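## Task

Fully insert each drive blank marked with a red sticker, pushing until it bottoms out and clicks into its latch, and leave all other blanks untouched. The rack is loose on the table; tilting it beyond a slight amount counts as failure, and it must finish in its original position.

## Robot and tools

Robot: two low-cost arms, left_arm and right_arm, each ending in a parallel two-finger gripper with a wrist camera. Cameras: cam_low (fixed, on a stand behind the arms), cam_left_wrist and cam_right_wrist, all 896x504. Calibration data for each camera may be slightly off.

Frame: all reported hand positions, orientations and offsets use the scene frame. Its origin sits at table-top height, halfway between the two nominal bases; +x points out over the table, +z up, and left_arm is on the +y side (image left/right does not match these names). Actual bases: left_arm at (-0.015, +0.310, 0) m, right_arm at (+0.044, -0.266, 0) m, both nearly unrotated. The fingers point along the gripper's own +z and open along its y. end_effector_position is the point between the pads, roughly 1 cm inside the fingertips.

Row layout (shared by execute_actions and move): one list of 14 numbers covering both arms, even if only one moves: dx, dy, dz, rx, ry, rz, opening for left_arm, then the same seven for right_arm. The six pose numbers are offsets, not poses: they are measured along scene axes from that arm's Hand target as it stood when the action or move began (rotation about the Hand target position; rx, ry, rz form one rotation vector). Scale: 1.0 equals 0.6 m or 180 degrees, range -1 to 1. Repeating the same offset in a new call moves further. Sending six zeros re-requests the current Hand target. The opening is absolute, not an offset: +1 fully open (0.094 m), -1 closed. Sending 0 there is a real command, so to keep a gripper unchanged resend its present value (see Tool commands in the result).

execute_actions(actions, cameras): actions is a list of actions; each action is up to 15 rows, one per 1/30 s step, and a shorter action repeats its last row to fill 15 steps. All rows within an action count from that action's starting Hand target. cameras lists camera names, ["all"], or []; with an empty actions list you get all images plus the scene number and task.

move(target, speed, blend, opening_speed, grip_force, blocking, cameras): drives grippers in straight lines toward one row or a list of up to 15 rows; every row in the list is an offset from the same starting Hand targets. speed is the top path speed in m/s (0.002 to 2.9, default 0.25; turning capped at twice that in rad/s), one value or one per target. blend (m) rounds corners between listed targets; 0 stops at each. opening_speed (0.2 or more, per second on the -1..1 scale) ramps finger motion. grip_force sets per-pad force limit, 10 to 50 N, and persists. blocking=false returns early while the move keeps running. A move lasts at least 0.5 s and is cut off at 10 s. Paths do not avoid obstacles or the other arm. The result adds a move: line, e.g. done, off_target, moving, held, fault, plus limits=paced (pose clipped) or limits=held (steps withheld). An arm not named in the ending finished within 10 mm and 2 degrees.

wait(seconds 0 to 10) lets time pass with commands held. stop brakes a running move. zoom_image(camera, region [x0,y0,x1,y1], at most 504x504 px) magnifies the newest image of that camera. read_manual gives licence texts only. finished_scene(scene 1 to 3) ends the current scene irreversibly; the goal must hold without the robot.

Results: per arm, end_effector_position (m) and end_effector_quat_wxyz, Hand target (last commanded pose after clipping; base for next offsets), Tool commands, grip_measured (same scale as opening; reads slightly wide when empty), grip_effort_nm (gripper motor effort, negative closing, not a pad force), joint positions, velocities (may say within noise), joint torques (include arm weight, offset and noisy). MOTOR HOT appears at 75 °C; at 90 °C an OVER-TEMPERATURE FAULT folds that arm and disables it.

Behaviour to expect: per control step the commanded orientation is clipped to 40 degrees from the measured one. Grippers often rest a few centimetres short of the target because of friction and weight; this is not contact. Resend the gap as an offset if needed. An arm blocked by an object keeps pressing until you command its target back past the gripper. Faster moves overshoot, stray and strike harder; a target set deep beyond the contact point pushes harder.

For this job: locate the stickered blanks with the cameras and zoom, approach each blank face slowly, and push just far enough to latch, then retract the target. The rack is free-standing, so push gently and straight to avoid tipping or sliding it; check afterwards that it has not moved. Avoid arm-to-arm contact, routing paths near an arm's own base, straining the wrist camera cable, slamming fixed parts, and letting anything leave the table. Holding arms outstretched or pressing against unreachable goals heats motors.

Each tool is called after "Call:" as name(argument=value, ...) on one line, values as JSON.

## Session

Call:
execute_actions(actions=[])

Call:
zoom_image(camera="cam_low", region=[370, 0, 520, 160])

Scene clock: 0.00 s.
left_arm: end_effector_position=(+0.2148, +0.3876, +0.0992) grip_measured=+1.000 grip_effort_nm=n/a end_effector_quat_wxyz=(+0.425, -0.238, +0.872, +0.040) | right_arm: end_effector_position=(+0.3073, -0.2564, +0.1244) grip_measured=+1.000 grip_effort_nm=n/a end_effector_quat_wxyz=(+0.536, -0.127, +0.834, -0.028)
Joint positions: left_arm=[0.294 0.568 0.32 -0.444 -0.068 -0.23 0.094] | right_arm=[-0.07 0.478 0.202 -0.166 -0.159 -0.278 0.094]
Joint velocities: within noise
Joint torques (N m): no reading
Heat: left arm: 22 °C; right arm: 23 °C.
Hand target: left_arm +0.2169, +0.3892, +0.1061; +0.434, -0.237, +0.868, +0.043 | right_arm +0.3069, -0.2552, +0.1264; +0.538, -0.126, +0.833, -0.025
Tool commands: left_gripper/opening=+1.0 right_gripper/opening=+1.0
camera_calibration:
cam_left_wrist: T_world_to_cam=[[0.436398, -0.89014, 0.131177, 0.237546], [-0.794399, -0.449638, -0.408358, 0.41944], [0.422478, 0.0739993, -0.903347, 0.0600707], [0, 0, 0, 1]] pos_world=[0.20416, 0.3956, 0.194386]
cam_right_wrist: T_world_to_cam=[[0.186611, -0.969601, 0.158272, -0.326526], [-0.744661, -0.244683, -0.620975, 0.281312], [0.640825, -0.00197793, -0.767685, -0.011278], [0, 0, 0, 1]] pos_world=[0.277643, -0.24779, 0.21771]

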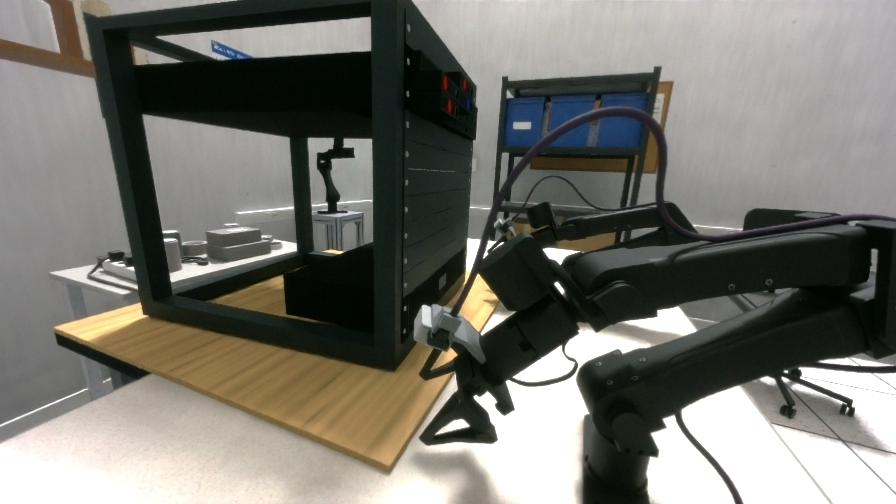

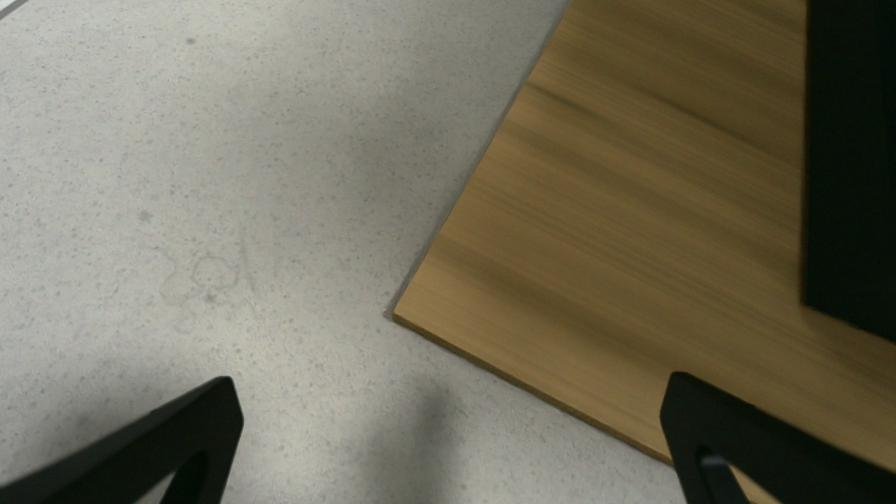

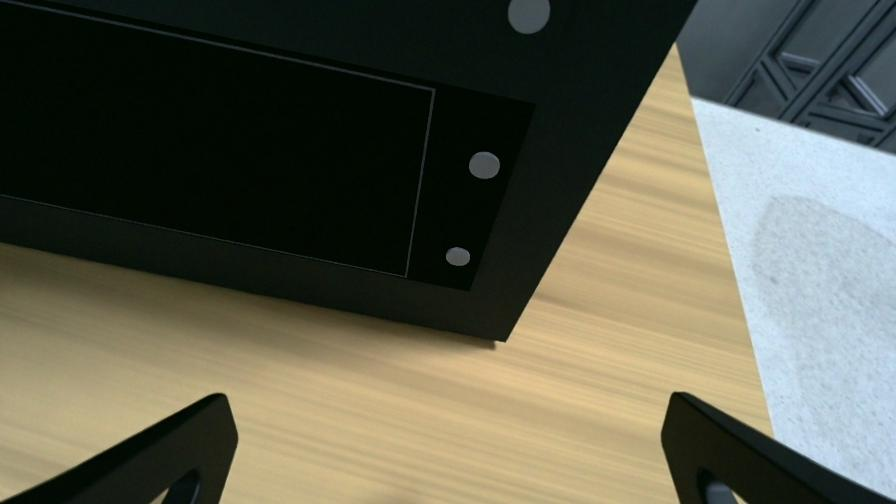

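Scaled by 3.150 from the camera's 896x504 image, which has a finer 1280x720 frame.

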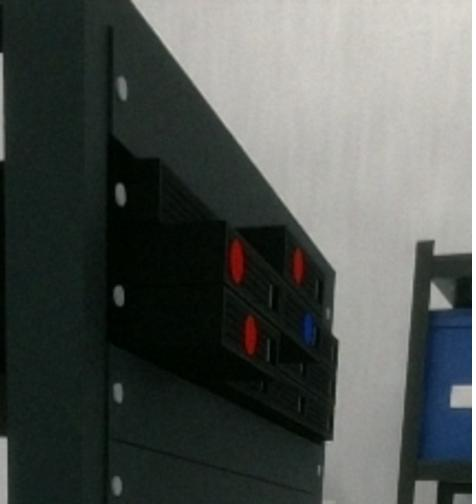

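Call:
move(target=[-0.078,-0.432,0.656,0.090,-0.201,-0.130,-1,-0.1615,0.142,0.623,0.0694,-0.135,-0.0463,-1], speed=0.3, cameras=["all"])

Scene clock: 5.00 s.
left_arm: end_effector_position=(+0.1693, +0.1224, +0.4905) grip_measured=-0.997 grip_effort_nm=-0.16 end_effector_quat_wxyz=(+0.698, +0.026, +0.716, +0.006) | right_arm: end_effector_position=(+0.2104, -0.1627, +0.4949) grip_measured=-0.997 grip_effort_nm=-0.19 end_effector_quat_wxyz=(+0.706, -0.063, +0.704, +0.042)
Joint positions: left_arm=[-1.531 1.222 1.688 -0.99 -1.518 -0.479 0] | right_arm=[1.718 0.807 1.401 -0.61 1.562 -0.014 0]
Joint torques (N m): left_arm=[0.27 -2.67 5.59 1.47 -0.71 0.05] | right_arm=[-0.96 1.87 5.83 1.56 0.13 -0.02]
Heat: left arm: 22 °C; right arm: 24 °C.
Hand target: left_arm +0.1701, +0.1300, +0.4997; +0.708, +0.001, +0.707, +0.000 | right_arm +0.2100, -0.1700, +0.5001; +0.708, +0.001, +0.706, +0.001
Off the commanded pose: left_arm 0.012 m, 3 deg | right_arm 0.009 m, 9 deg.
joint sent to its limit (right arm) — joint 5 (wrist yaw), upper limit. The joint targets are off in orientation, not in position.
move: off_target (left_arm, right_arm)
camera_calibration:
cam_left_wrist: T_world_to_cam=[[-0.0394551, -0.997698, -0.0551549, 0.155163], [-0.458302, 0.0671184, -0.886259, 0.538028], [0.88792, -0.00968981, -0.459895, 0.166303], [0, 0, 0, 1]] pos_world=[0.105037, 0.120306, 0.561872]
cam_right_wrist: T_world_to_cam=[[0.162401, -0.986677, 0.00969237, -0.200402], [-0.423523, -0.0785744, -0.902471, 0.56097], [0.89121, 0.142457, -0.430641, 0.139408], [0, 0, 0, 1]] pos_world=[0.145887, -0.173514, 0.568237]

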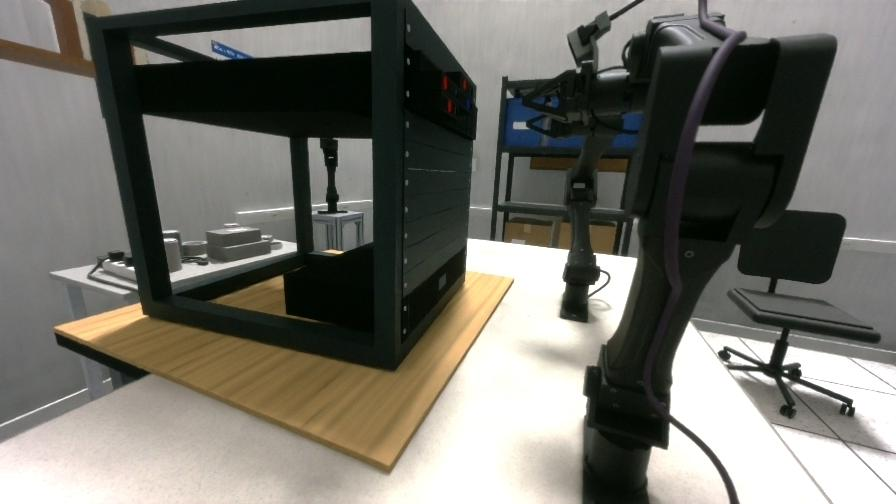

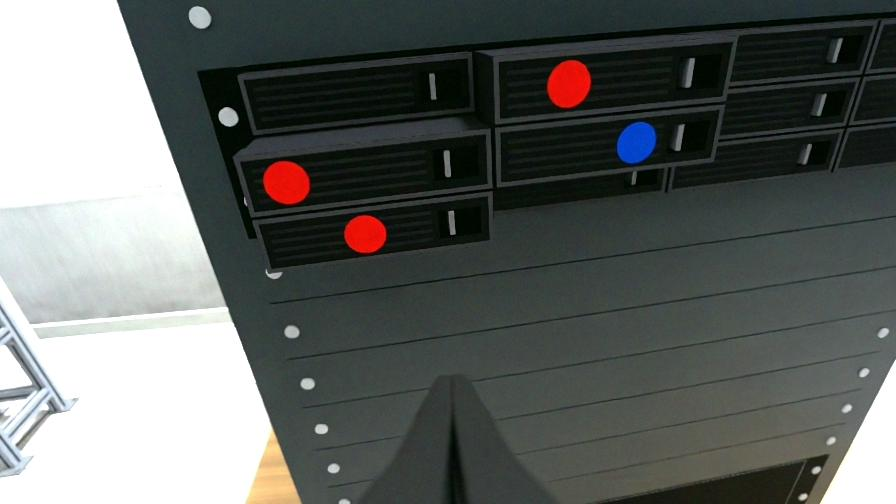

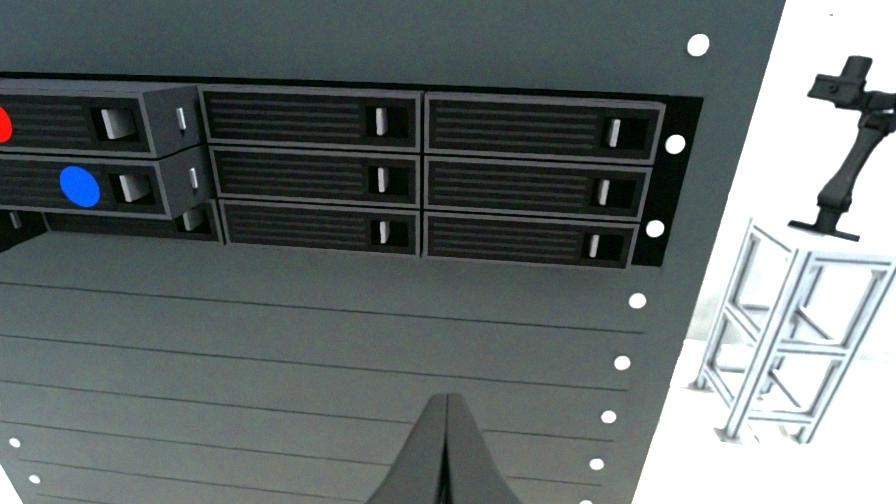

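Call:
move(target=[0.1665,0.037,-0.003,0.4995,0.0266,0.0266,-1,-0.04,-0.13,-0.05,0,0,0,-1], speed=0.3, cameras=["cam_low","cam_left_wrist"])

Scene clock: 12.37 s.
left_arm: end_effector_position=(+0.2714, +0.1464, +0.4887) grip_measured=-0.997 grip_effort_nm=-0.16 end_effector_quat_wxyz=(+0.450, +0.495, +0.520, +0.531) | right_arm: end_effector_position=(+0.2221, -0.2398, +0.4741) grip_measured=-0.997 grip_effort_nm=-0.18 end_effector_quat_wxyz=(+0.707, -0.015, +0.707, +0.016)
Joint positions: left_arm=[-1.022 1.213 1.53 -0.39 -1.15 1.562 0] | right_arm=[1.624 0.582 1.283 -0.61 1.573 -0.09 0]
Joint torques (N m): left_arm=[0.72 -4.92 4.6 2.01 0.04 0.03] | right_arm=[-0.96 2.44 3.02 1.39 0.05 -0.12]
Heat: left arm: 23 °C; right arm: 25 °C.
Hand target: left_arm +0.2701, +0.1522, +0.4979; +0.472, +0.474, +0.526, +0.526 | right_arm +0.1860, -0.2480, +0.4701; +0.708, +0.001, +0.706, +0.001
Off the commanded pose: left_arm 0.011 m, 4 deg | right_arm 0.037 m, 2 deg.
joint sent to its limit (right arm) — joint 5 (wrist yaw), upper limit. The joint targets are off in position, not in orientation.
move: off_target (left_arm, right_arm)
camera_calibration:
cam_left_wrist: T_world_to_cam=[[-0.0466705, 0.0641402, -0.996849, 0.489731], [-0.526986, 0.846183, 0.0791184, 0.0144232], [0.848592, 0.529018, -0.00569083, -0.21518], [0, 0, 0, 1]] pos_world=[0.213057, 0.0702178, 0.485822]
Images, in order (width x height): cam_low 896x504, cam_left_wrist 896x504.

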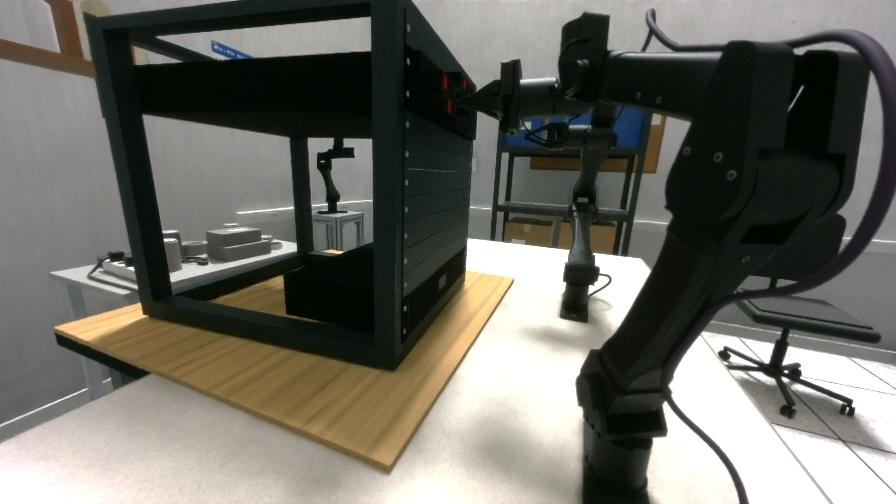

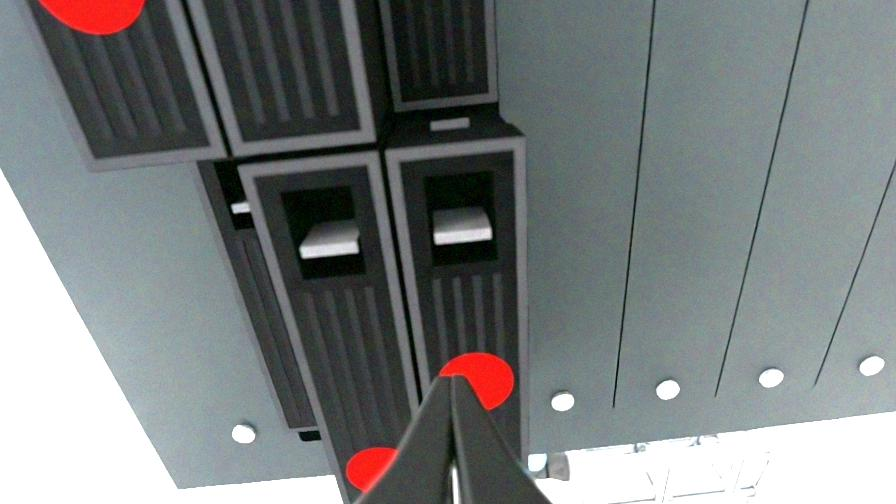

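Call:
move(target=[[0.02,0.005,0.022,0,0,0,-1,0,0,0,0,0,0,-1],[0.095,0.016,0.025,0,0,0,-1,0,0,0,0,0,0,-1]], blend=[0.01,0], speed=0.06, cameras=["cam_low","cam_left_wrist"])

Scene clock: 14.73 s.
left_arm: end_effector_position=(+0.3189, +0.1624, +0.5010) grip_measured=-0.997 grip_effort_nm=-0.16 end_effector_quat_wxyz=(+0.453, +0.489, +0.525, +0.529) | right_arm: end_effector_position=(+0.2221, -0.2398, +0.4741) grip_measured=-0.997 grip_effort_nm=-0.19 end_effector_quat_wxyz=(+0.707, -0.015, +0.707, +0.016)
Joint positions: left_arm=[-0.807 1.29 1.628 -0.389 -0.943 1.572 0] | right_arm=[1.624 0.582 1.283 -0.61 1.573 -0.09 0]
Joint torques (N m): left_arm=[2.58 -2.4 7.62 2.01 0.29 0.01] | right_arm=[-0.95 2.43 3.03 1.38 0.06 -0.12]
Heat: left arm: 23 °C; right arm: 25 °C.
Hand target: left_arm +0.3270, +0.1618, +0.5129; +0.472, +0.474, +0.526, +0.526 | right_arm +0.1860, -0.2480, +0.4701; +0.708, +0.001, +0.706, +0.001
Off the commanded pose: left_arm 0.014 m, 3 deg | right_arm 0.037 m, 3 deg.
joint sent to its limit (right arm) — joint 5 (wrist yaw), upper limit. The joint targets are off in position, not in orientation.
move: off_target (left_arm, right_arm); blend cut to 0.0091 m at target 1
camera_calibration:
cam_left_wrist: T_world_to_cam=[[-0.0455586, 0.0491748, -0.997751, 0.505658], [-0.533395, 0.843294, 0.0659178, 0.0340018], [0.844638, 0.535198, -0.0121897, -0.260323], [0, 0, 0, 1]] pos_world=[0.261052, 0.0857852, 0.499106]
Images, in order (width x height): cam_low 896x504, cam_left_wrist 896x504.

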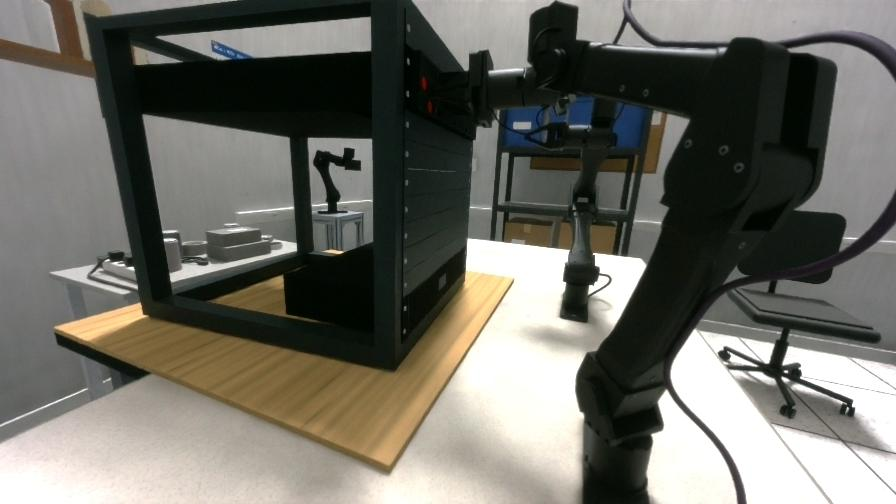

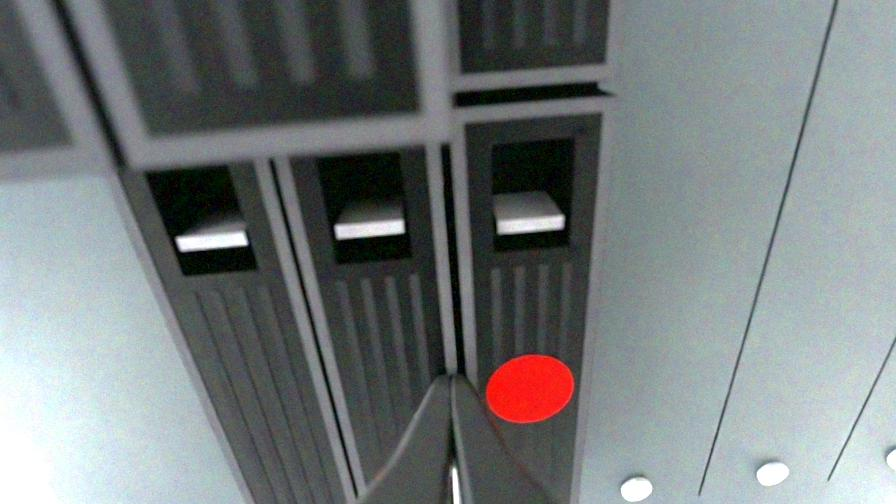

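Call:
move(target=[[-0.04,-0.004,-0.03,0,0,0,-1,0,0,0,0,0,0,-1],[0.03,0.002,-0.03,0,0,0,-1,0,0,0,0,0,0,-1],[-0.035,-0.004,-0.025,0,0,0,-1,0,0,0,0,0,0,-1],[-0.035,-0.004,0.023,0,0,0,-1,0,0,0,0,0,0,-1],[0.03,0.002,0.023,0,0,0,-1,0,0,0,0,0,0,-1]], blend=[0.004,0,0.004,0.004,0], speed=0.06, cameras=["cam_low","cam_left_wrist"])

Scene clock: 19.43 s.
left_arm: end_effector_position=(+0.3224, +0.1592, +0.5245) grip_measured=-0.997 grip_effort_nm=-0.16 end_effector_quat_wxyz=(+0.474, +0.492, +0.514, +0.518) | right_arm: end_effector_position=(+0.2221, -0.2398, +0.4741) grip_measured=-0.997 grip_effort_nm=-0.18 end_effector_quat_wxyz=(+0.707, -0.015, +0.707, +0.016)
Joint positions: left_arm=[-0.783 1.326 1.742 -0.438 -0.87 1.575 0] | right_arm=[1.624 0.582 1.283 -0.61 1.573 -0.09 0]
Joint torques (N m): left_arm=[5.72 0.31 7.08 2.14 0.12 -0.04] | right_arm=[-0.96 2.43 3.03 1.38 0.05 -0.12]
Heat: left arm: 24 °C; right arm: 25 °C.
Hand target: left_arm +0.3450, +0.1630, +0.5267; +0.472, +0.474, +0.526, +0.526 | right_arm +0.1860, -0.2480, +0.4701; +0.708, +0.001, +0.706, +0.001
Off the commanded pose: left_arm 0.023 m, 3 deg | right_arm 0.037 m, 3 deg.
joint sent to its limit (right arm) — joint 5 (wrist yaw), upper limit. The joint targets are off in position, not in orientation.
move: off_target (left_arm, right_arm)
camera_calibration:
cam_left_wrist: T_world_to_cam=[[-0.0259731, 0.0309353, -0.999184, 0.526772], [-0.493804, 0.868665, 0.0397305, 0.0339853], [0.869185, 0.494433, -0.00728595, -0.265256], [0, 0, 0, 1]] pos_world=[0.26102, 0.0853333, 0.523059]
Images, in order (width x height): cam_low 896x504, cam_left_wrist 896x504.

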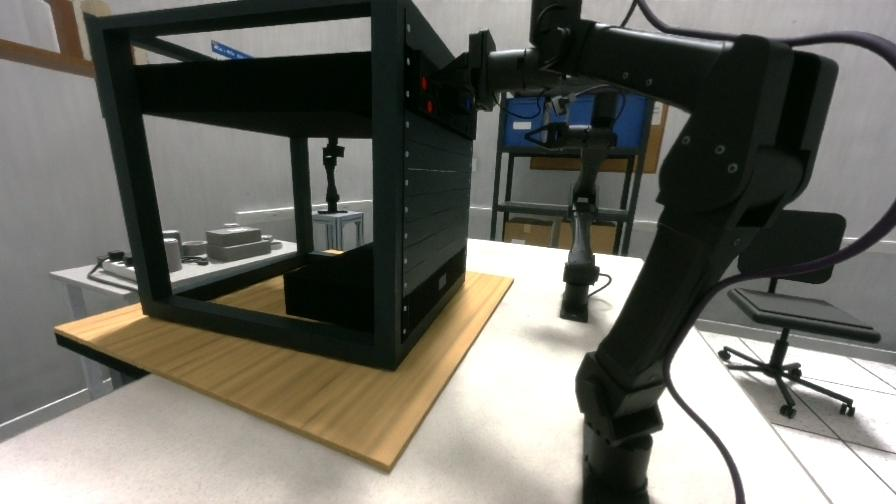

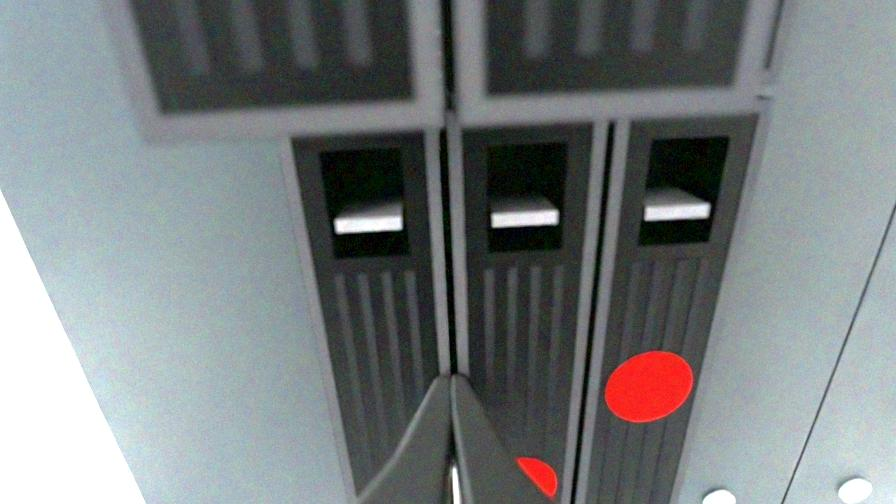

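Call:
move(target=[[-0.06,-0.006,-0.025,0,0,0,-1,0,0,0,0,0,0,-1],[0.0,0,-0.025,0,0,0,-1,0,0,0,0,0,0,-1]], blend=[0.002,0], speed=0.06, cameras=["cam_low","cam_left_wrist"])

Scene clock: 22.20 s.
left_arm: end_effector_position=(+0.3217, +0.1519, +0.5000) grip_measured=-0.997 grip_effort_nm=-0.15 end_effector_quat_wxyz=(+0.464, +0.514, +0.508, +0.512) | right_arm: end_effector_position=(+0.2221, -0.2398, +0.4741) grip_measured=-0.997 grip_effort_nm=-0.19 end_effector_quat_wxyz=(+0.707, -0.015, +0.707, +0.016)
Joint positions: left_arm=[-0.795 1.295 1.644 -0.416 -0.86 1.575 0] | right_arm=[1.624 0.582 1.283 -0.61 1.573 -0.09 0]
Joint torques (N m): left_arm=[6.76 -0.46 7.12 2.57 0.04 -0.01] | right_arm=[-0.96 2.43 3.02 1.39 0.05 -0.13]
Heat: left arm: 25 °C; right arm: 26 °C.
Hand target: left_arm +0.3451, +0.1630, +0.5116; +0.472, +0.474, +0.526, +0.526 | right_arm +0.1860, -0.2480, +0.4701; +0.708, +0.001, +0.706, +0.001
Off the commanded pose: left_arm 0.028 m, 5 deg | right_arm 0.037 m, 3 deg.
joint sent to its limit (right arm) — joint 5 (wrist yaw), upper limit. The joint targets are off in position, not in orientation.
move: off_target (left_arm, right_arm)
camera_calibration:
cam_left_wrist: T_world_to_cam=[[-0.0565625, 0.0646241, -0.996305, 0.505784], [-0.471439, 0.877917, 0.0837096, 0.0103584], [0.880083, 0.474432, -0.0191909, -0.255666], [0, 0, 0, 1]] pos_world=[0.258499, 0.0795164, 0.498142]
Images, in order (width x height): cam_low 896x504, cam_left_wrist 896x504.

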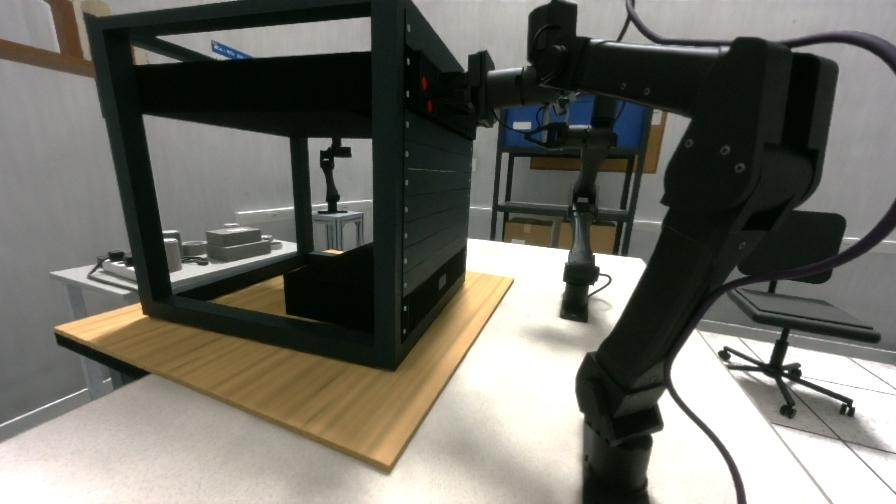

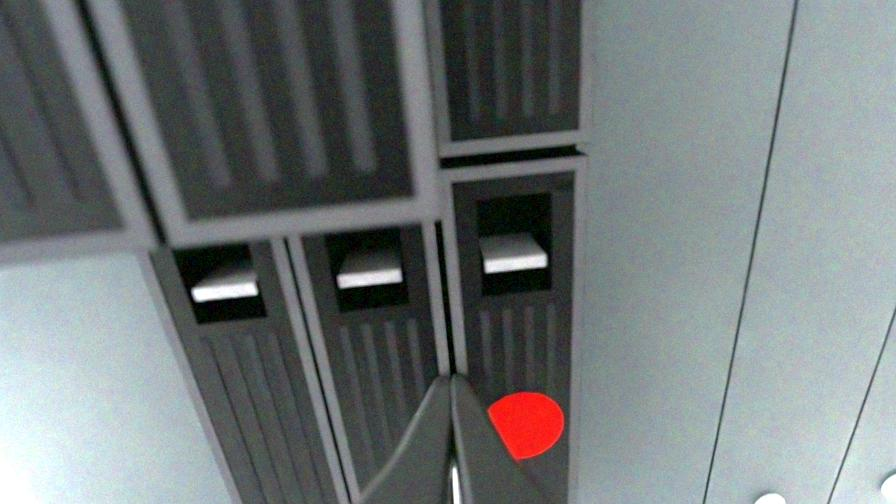

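Call:
move(target=[[-0.06,-0.006,-0.015,0,0,0,-1,0,0,0,0,0,0,-1],[-0.01,0,-0.015,0,0,0,-1,0,0,0,0,0,0,-1]], blend=[0.002,0], speed=0.06, cameras=["cam_left_wrist"])

Scene clock: 24.83 s.
left_arm: end_effector_position=(+0.3207, +0.1529, +0.4903) grip_measured=-0.997 grip_effort_nm=-0.15 end_effector_quat_wxyz=(+0.458, +0.512, +0.511, +0.517) | right_arm: end_effector_position=(+0.2221, -0.2398, +0.4741) grip_measured=-0.997 grip_effort_nm=-0.18 end_effector_quat_wxyz=(+0.707, -0.015, +0.707, +0.016)
Joint positions: left_arm=[-0.804 1.279 1.592 -0.385 -0.884 1.575 0] | right_arm=[1.624 0.582 1.283 -0.61 1.573 -0.09 0]
Joint torques (N m): left_arm=[5.94 -1.5 6.58 2.52 0.1 -0.02] | right_arm=[-0.95 2.43 3.02 1.39 0.05 -0.12]
Heat: left arm: 26 °C; right arm: 26 °C.
Hand target: left_arm +0.3390, +0.1630, +0.5027; +0.472, +0.474, +0.526, +0.526 | right_arm +0.1860, -0.2480, +0.4701; +0.708, +0.001, +0.706, +0.001
Off the commanded pose: left_arm 0.024 m, 5 deg | right_arm 0.037 m, 3 deg.
joint sent to its limit (right arm) — joint 5 (wrist yaw), upper limit. The joint targets are off in position, not in orientation.
move: off_target (left_arm, right_arm)
camera_calibration:
cam_left_wrist: T_world_to_cam=[[-0.0601693, 0.0689092, -0.995807, 0.49629], [-0.485298, 0.869755, 0.0895095, 0.0126898], [0.872276, 0.488649, -0.0188911, -0.255262], [0, 0, 0, 1]] pos_world=[0.258679, 0.0794975, 0.488251]
Images, in order (width x height): cam_left_wrist 896x504.

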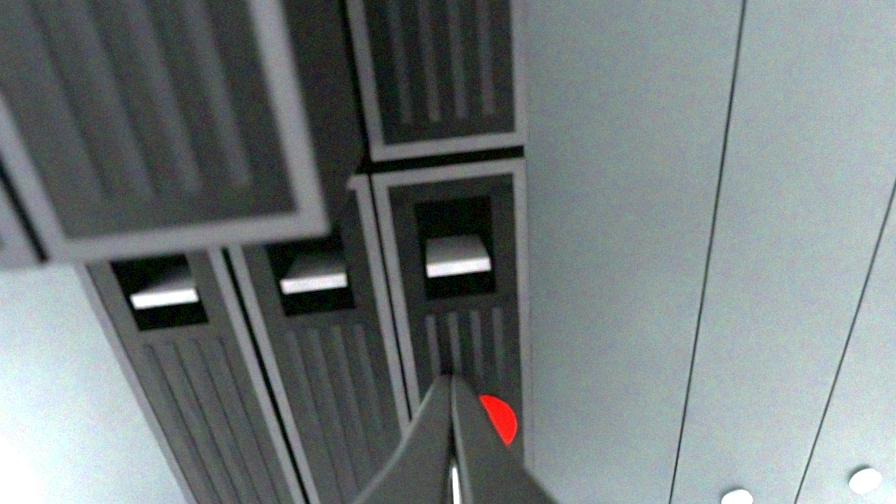

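Call:
move(target=[[-0.12,-0.01,0,0,0,0,-1,0,0,0,0,0,0,-1],[-0.098,-0.222,0.084,0,0,-0.117,-1,0,0,0,0,0,0,-1]], blend=[0.015,0], speed=0.15, cameras=["cam_low","cam_left_wrist"])

Scene clock: 31.43 s.
left_arm: end_effector_position=(+0.2821, +0.0317, +0.5530) grip_measured=-0.997 grip_effort_nm=-0.16 end_effector_quat_wxyz=(+0.563, +0.554, +0.432, +0.435) | right_arm: end_effector_position=(+0.2221, -0.2398, +0.4741) grip_measured=-0.997 grip_effort_nm=-0.19 end_effector_quat_wxyz=(+0.707, -0.015, +0.707, +0.016)
Joint positions: left_arm=[-1.069 1.512 1.996 -0.465 -0.841 1.58 0] | right_arm=[1.624 0.582 1.283 -0.61 1.573 -0.09 0]
Joint torques (N m): left_arm=[-0.42 -5.05 7.09 1.26 0.11 -0.06] | right_arm=[-0.96 2.43 3.03 1.39 0.05 -0.12]
Heat: left arm: 27 °C; right arm: 26 °C.
Hand target: left_arm +0.2803, +0.0299, +0.5532; +0.560, +0.562, +0.430, +0.431 | right_arm +0.1860, -0.2480, +0.4701; +0.708, +0.001, +0.706, +0.001
Off the commanded pose: left_arm 0.003 m, 1 deg | right_arm 0.037 m, 3 deg.
joint sent to its limit (right arm) — joint 5 (wrist yaw), upper limit. The joint targets are off in position, not in orientation.
move: off_target (right_arm)
camera_calibration:
cam_left_wrist: T_world_to_cam=[[0.00436666, 0.00521781, -0.999977, 0.550805], [-0.200132, 0.97976, 0.00423839, 0.0570258], [0.979759, 0.200109, 0.00532253, -0.195772], [0, 0, 0, 1]] pos_world=[0.200817, -0.0195699, 0.551592]
Images, in order (width x height): cam_low 896x504, cam_left_wrist 896x504.

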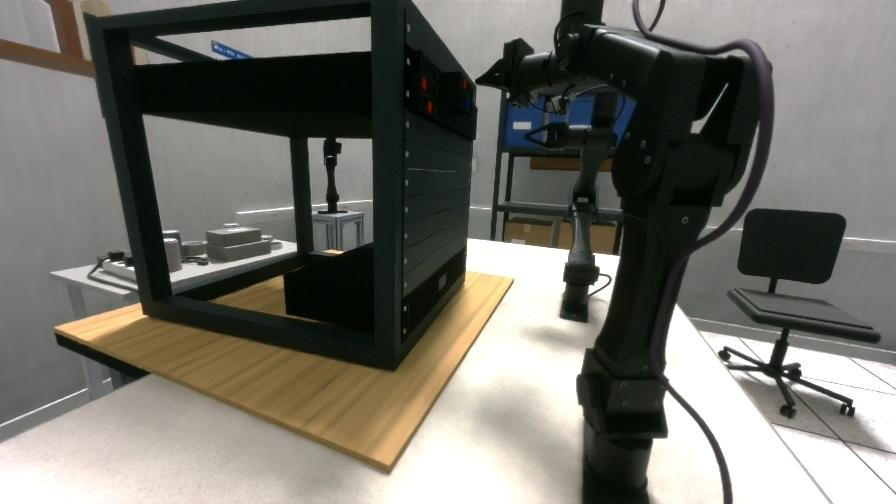

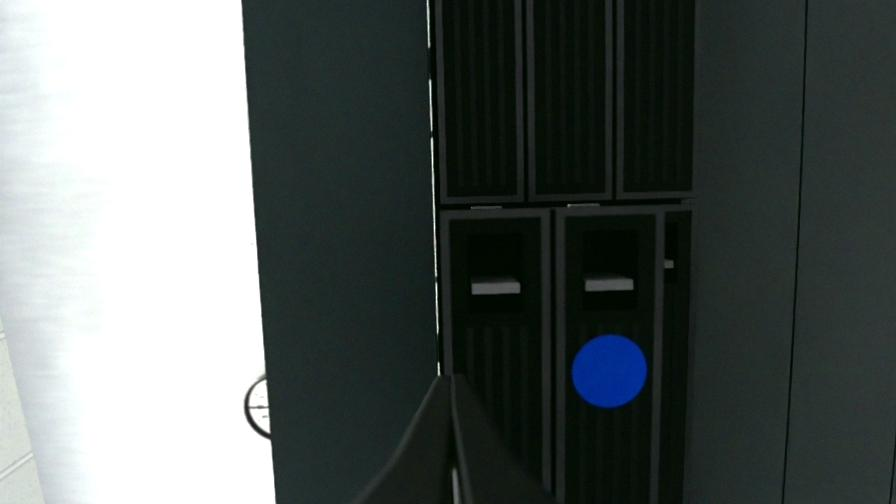

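Call:
move(target=[[0.02,0.004,-0.014,0,0,0,-1,0,0,0,0,0,0,-1],[0.08,0.01,-0.010,0,0,0,-1,0,0,0,0,0,0,-1]], blend=[0,0], speed=0.05, cameras=["cam_low","cam_left_wrist"])

Scene clock: 34.87 s.
left_arm: end_effector_position=(+0.3271, +0.0350, +0.5414) grip_measured=-0.997 grip_effort_nm=-0.15 end_effector_quat_wxyz=(+0.554, +0.567, +0.428, +0.434) | right_arm: end_effector_position=(+0.2221, -0.2398, +0.4741) grip_measured=-0.997 grip_effort_nm=-0.19 end_effector_quat_wxyz=(+0.707, -0.015, +0.707, +0.016)
Joint positions: left_arm=[-0.918 1.568 2.022 -0.465 -0.68 1.58 0] | right_arm=[1.624 0.582 1.283 -0.61 1.573 -0.09 0]
Joint torques (N m): left_arm=[0.57 -5.71 7.38 1.65 0.09 -0.08] | right_arm=[-0.96 2.44 3.03 1.39 0.05 -0.13]
Heat: left arm: 27 °C; right arm: 26 °C.
Hand target: left_arm +0.3283, +0.0359, +0.5471; +0.560, +0.562, +0.430, +0.431 | right_arm +0.1860, -0.2480, +0.4701; +0.708, +0.001, +0.706, +0.001
Off the commanded pose: left_arm 0.006 m, 1 deg | right_arm 0.037 m, 3 deg.
joint sent to its limit (right arm) — joint 5 (wrist yaw), upper limit. The joint targets are off in position, not in orientation.
move: off_target (right_arm)
camera_calibration:
cam_left_wrist: T_world_to_cam=[[-0.0111359, 0.0317956, -0.999432, 0.542863], [-0.190029, 0.981213, 0.0333333, 0.0437462], [0.981715, 0.190292, -0.00488465, -0.23525], [0, 0, 0, 1]] pos_world=[0.245307, -0.0154187, 0.539947]
Images, in order (width x height): cam_low 896x504, cam_left_wrist 896x504.

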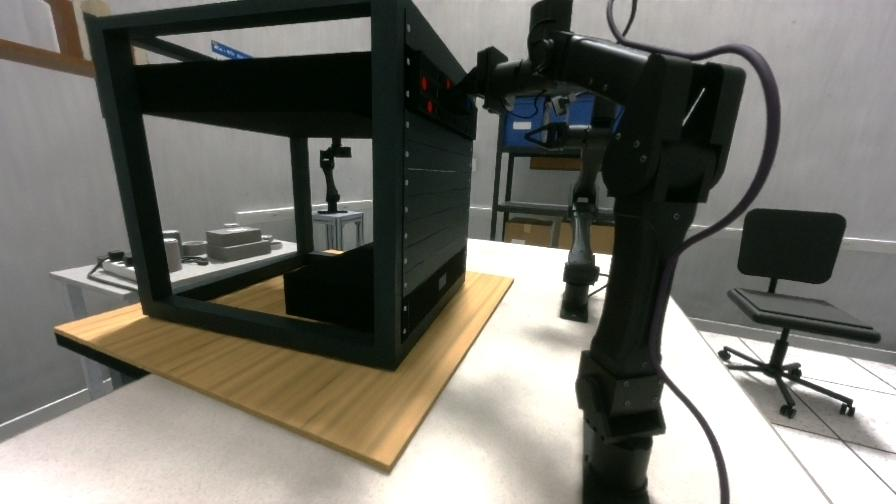

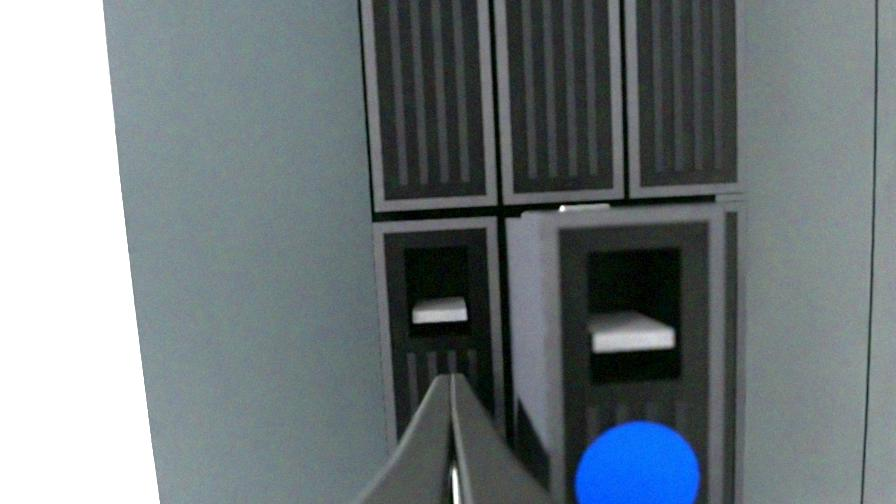

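Call:
move(target=[0.037,0.004,0.0,0,0,0,-1,0,0,0,0,0,0,-1], speed=0.04, cameras=["cam_low","cam_left_wrist"])

Scene clock: 36.37 s.
left_arm: end_effector_position=(+0.3314, +0.0352, +0.5430) grip_measured=-0.997 grip_effort_nm=-0.16 end_effector_quat_wxyz=(+0.557, +0.581, +0.417, +0.422) | right_arm: end_effector_position=(+0.2221, -0.2398, +0.4741) grip_measured=-0.997 grip_effort_nm=-0.18 end_effector_quat_wxyz=(+0.707, -0.015, +0.707, +0.016)
Joint positions: left_arm=[-0.885 1.579 2.061 -0.511 -0.607 1.58 0] | right_arm=[1.624 0.582 1.283 -0.61 1.573 -0.09 0]
Joint torques (N m): left_arm=[3.79 -3.36 7.21 2.19 -0.01 -0.08] | right_arm=[-0.96 2.41 3.04 1.39 0.05 -0.13]
Heat: left arm: 27 °C; right arm: 26 °C.
Hand target: left_arm +0.3505, +0.0383, +0.5471; +0.560, +0.562, +0.430, +0.431 | right_arm +0.1860, -0.2480, +0.4701; +0.708, +0.001, +0.706, +0.001
Off the commanded pose: left_arm 0.020 m, 3 deg | right_arm 0.037 m, 3 deg.
joint sent to its limit (right arm) — joint 5 (wrist yaw), upper limit. The joint targets are off in position, not in orientation.
move: off_target (left_arm, right_arm)
camera_calibration:
cam_left_wrist: T_world_to_cam=[[-0.0212405, 0.0453494, -0.998745, 0.546997], [-0.149704, 0.987564, 0.0480255, 0.0227552], [0.988503, 0.150537, -0.0141874, -0.235328], [0, 0, 0, 1]] pos_world=[0.247648, -0.0118527, 0.541879]
Images, in order (width x height): cam_low 896x504, cam_left_wrist 896x504.

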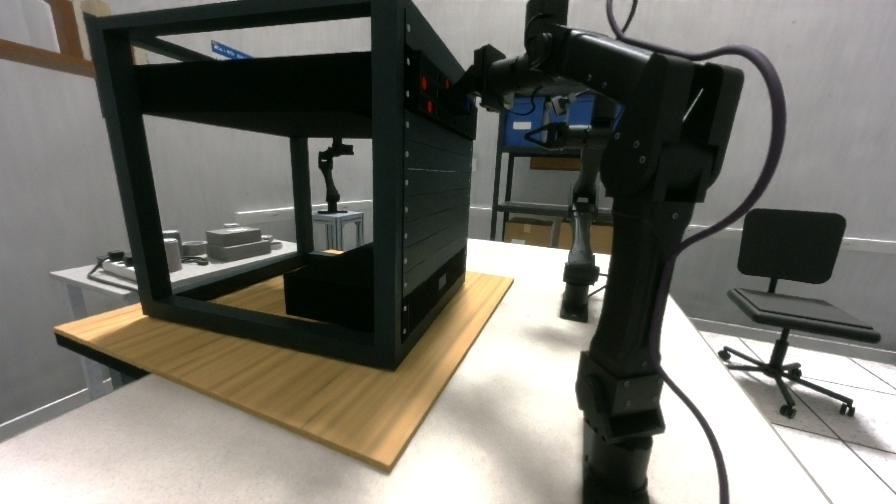

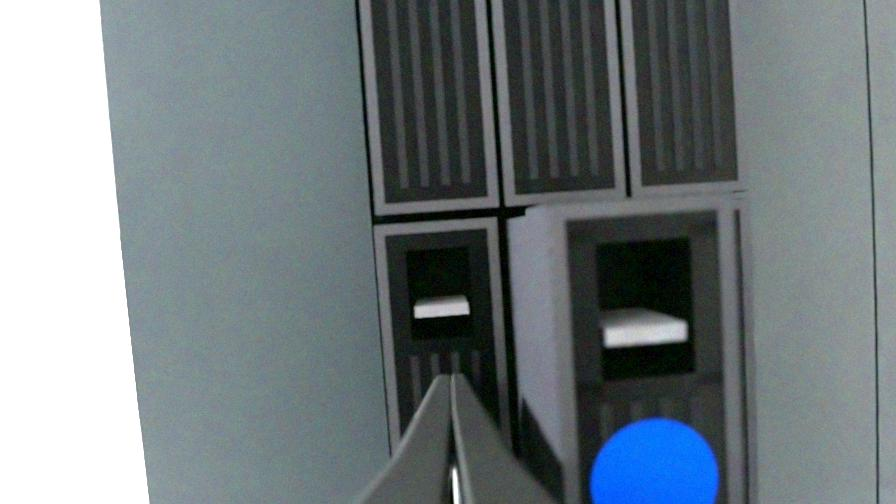

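Call:
move(target=[0.025,0.003,0.0,0,0,0,-1,0,0,0,0,0,0,-1], speed=0.04, cameras=["cam_low","cam_left_wrist"])

Scene clock: 37.83 s.
left_arm: end_effector_position=(+0.3322, +0.0355, +0.5432) grip_measured=-0.997 grip_effort_nm=-0.15 end_effector_quat_wxyz=(+0.559, +0.594, +0.407, +0.410) | right_arm: end_effector_position=(+0.2221, -0.2398, +0.4741) grip_measured=-0.997 grip_effort_nm=-0.19 end_effector_quat_wxyz=(+0.707, -0.015, +0.707, +0.016)
Joint positions: left_arm=[-0.862 1.58 2.082 -0.547 -0.547 1.58 0] | right_arm=[1.624 0.582 1.283 -0.61 1.573 -0.09 0]
Joint torques (N m): left_arm=[5.61 -1.58 6.76 2.63 -0.22 -0.08] | right_arm=[-0.96 2.44 3.03 1.38 0.05 -0.12]
Heat: left arm: 27 °C; right arm: 26 °C.
Hand target: left_arm +0.3655, +0.0401, +0.5471; +0.560, +0.562, +0.430, +0.431 | right_arm +0.1860, -0.2480, +0.4701; +0.708, +0.001, +0.706, +0.001
Off the commanded pose: left_arm 0.034 m, 5 deg | right_arm 0.037 m, 3 deg.
joint sent to its limit (right arm) — joint 5 (wrist yaw), upper limit. The joint targets are off in position, not in orientation.
move: off_target (left_arm, right_arm)
camera_calibration:
cam_left_wrist: T_world_to_cam=[[-0.0305236, 0.0567213, -0.997923, 0.549489], [-0.112579, 0.991841, 0.059819, 0.00365236], [0.993174, 0.114171, -0.0238889, -0.231181], [0, 0, 0, 1]] pos_world=[0.246786, -0.00839619, 0.542607]
Images, in order (width x height): cam_low 896x504, cam_left_wrist 896x504.

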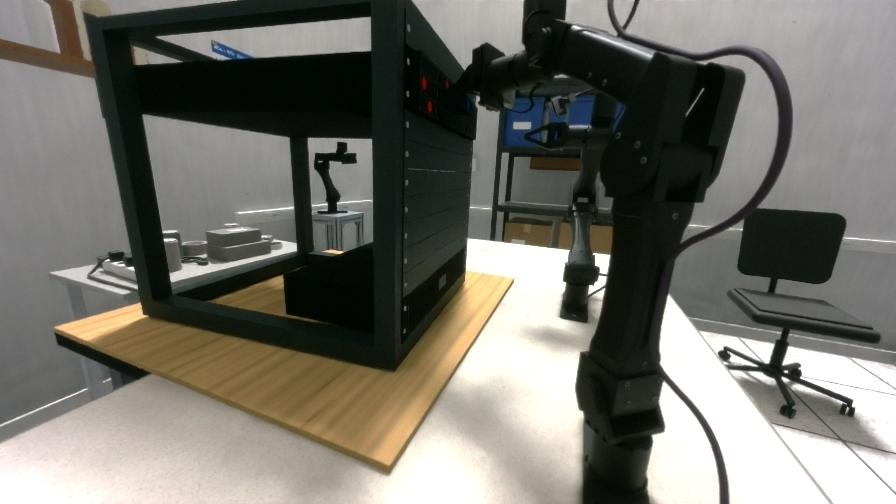

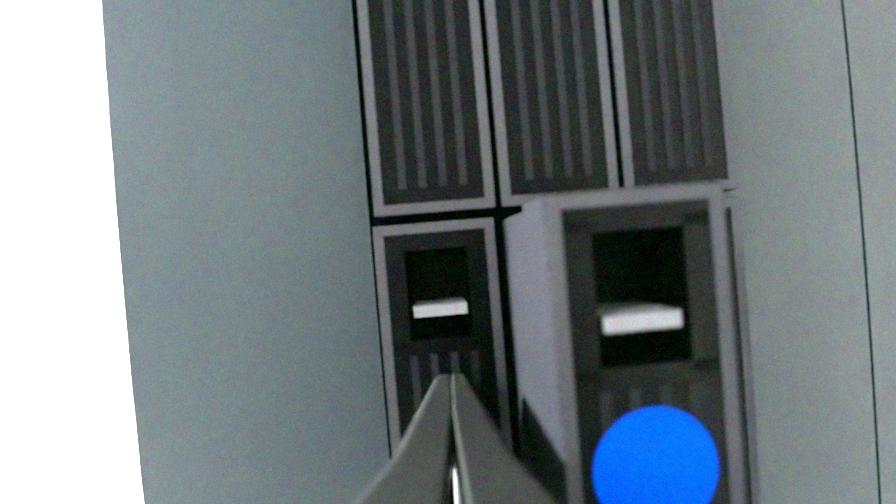

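Stopped. Retract and verify.

Call:
move(target=[-0.24,-0.01,0.0,0,0,0,-1,0,0,0,0,0,0,-1], speed=0.2, cameras=["cam_low","cam_left_wrist"])

Call:
zoom_image(camera="cam_low", region=[370, 0, 520, 160])

Scene clock: 40.20 s.
left_arm: end_effector_position=(+0.2230, +0.0262, +0.5418) grip_measured=-0.997 grip_effort_nm=-0.14 end_effector_quat_wxyz=(+0.551, +0.577, +0.419, +0.433) | right_arm: end_effector_position=(+0.2221, -0.2398, +0.4741) grip_measured=-0.997 grip_effort_nm=-0.18 end_effector_quat_wxyz=(+0.707, -0.015, +0.707, +0.016)
Joint positions: left_arm=[-1.283 1.434 1.918 -0.517 -1.028 1.582 0] | right_arm=[1.624 0.582 1.283 -0.61 1.573 -0.09 0]
Joint torques (N m): left_arm=[-0.35 -6.26 4.12 1.76 -0.22 -0.12] | right_arm=[-0.95 2.44 3.02 1.39 0.05 -0.12]
Heat: left arm: 27 °C; right arm: 26 °C.
Hand target: left_arm +0.2215, +0.0340, +0.5471; +0.560, +0.562, +0.430, +0.431 | right_arm +0.1860, -0.2480, +0.4701; +0.708, +0.001, +0.706, +0.001
Off the commanded pose: left_arm 0.010 m, 2 deg | right_arm 0.037 m, 3 deg.
joint sent to its limit (right arm) — joint 5 (wrist yaw), upper limit. The joint targets are off in position, not in orientation.
move: off_target (right_arm)
camera_calibration:
cam_left_wrist: T_world_to_cam=[[-0.012206, 0.0560587, -0.998353, 0.54138], [-0.173251, 0.983208, 0.0573264, 0.0156976], [0.984802, 0.173665, -0.0022888, -0.133124], [0, 0, 0, 1]] pos_world=[0.140428, -0.022664, 0.539283]
Images, in order (width x height): cam_low 896x504, cam_left_wrist 896x504.

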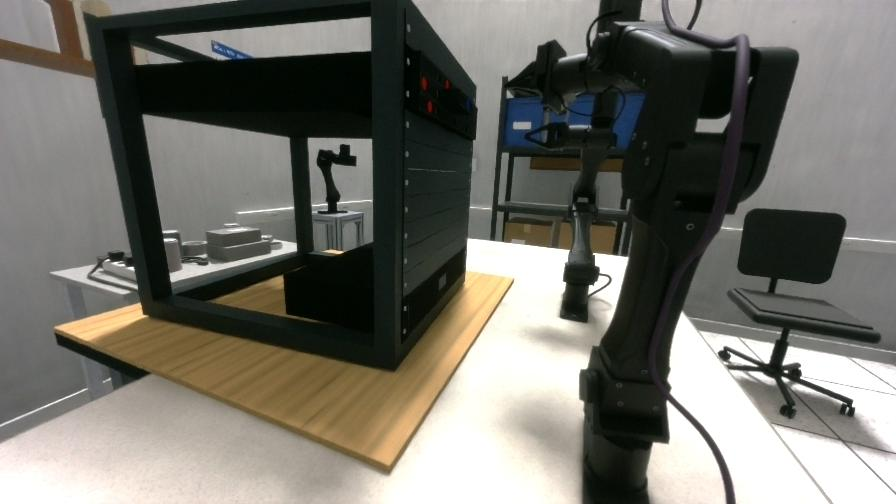

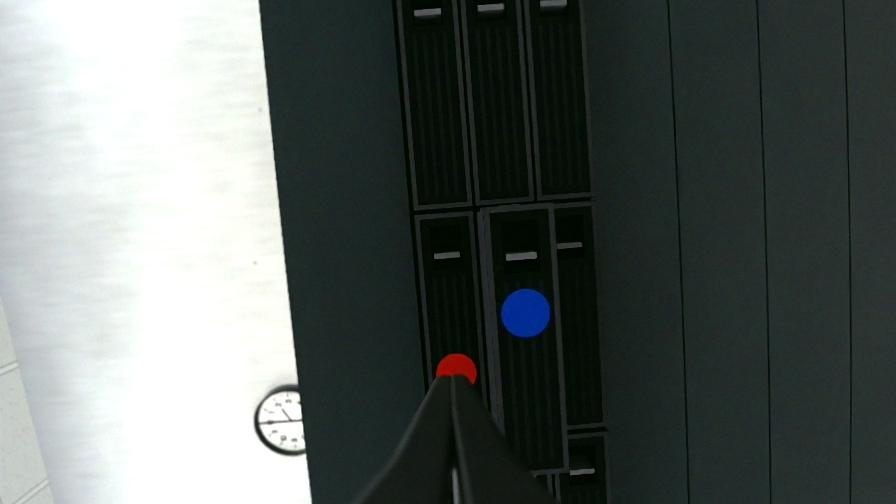

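Scaled by 3.150 from the camera's 896x504 image, which has a finer 1280x720 frame.

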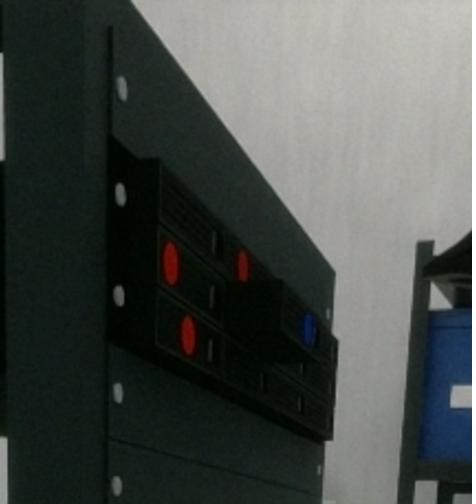

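Call:
finished_scene(scene=3)

The scene is finished: the task was done.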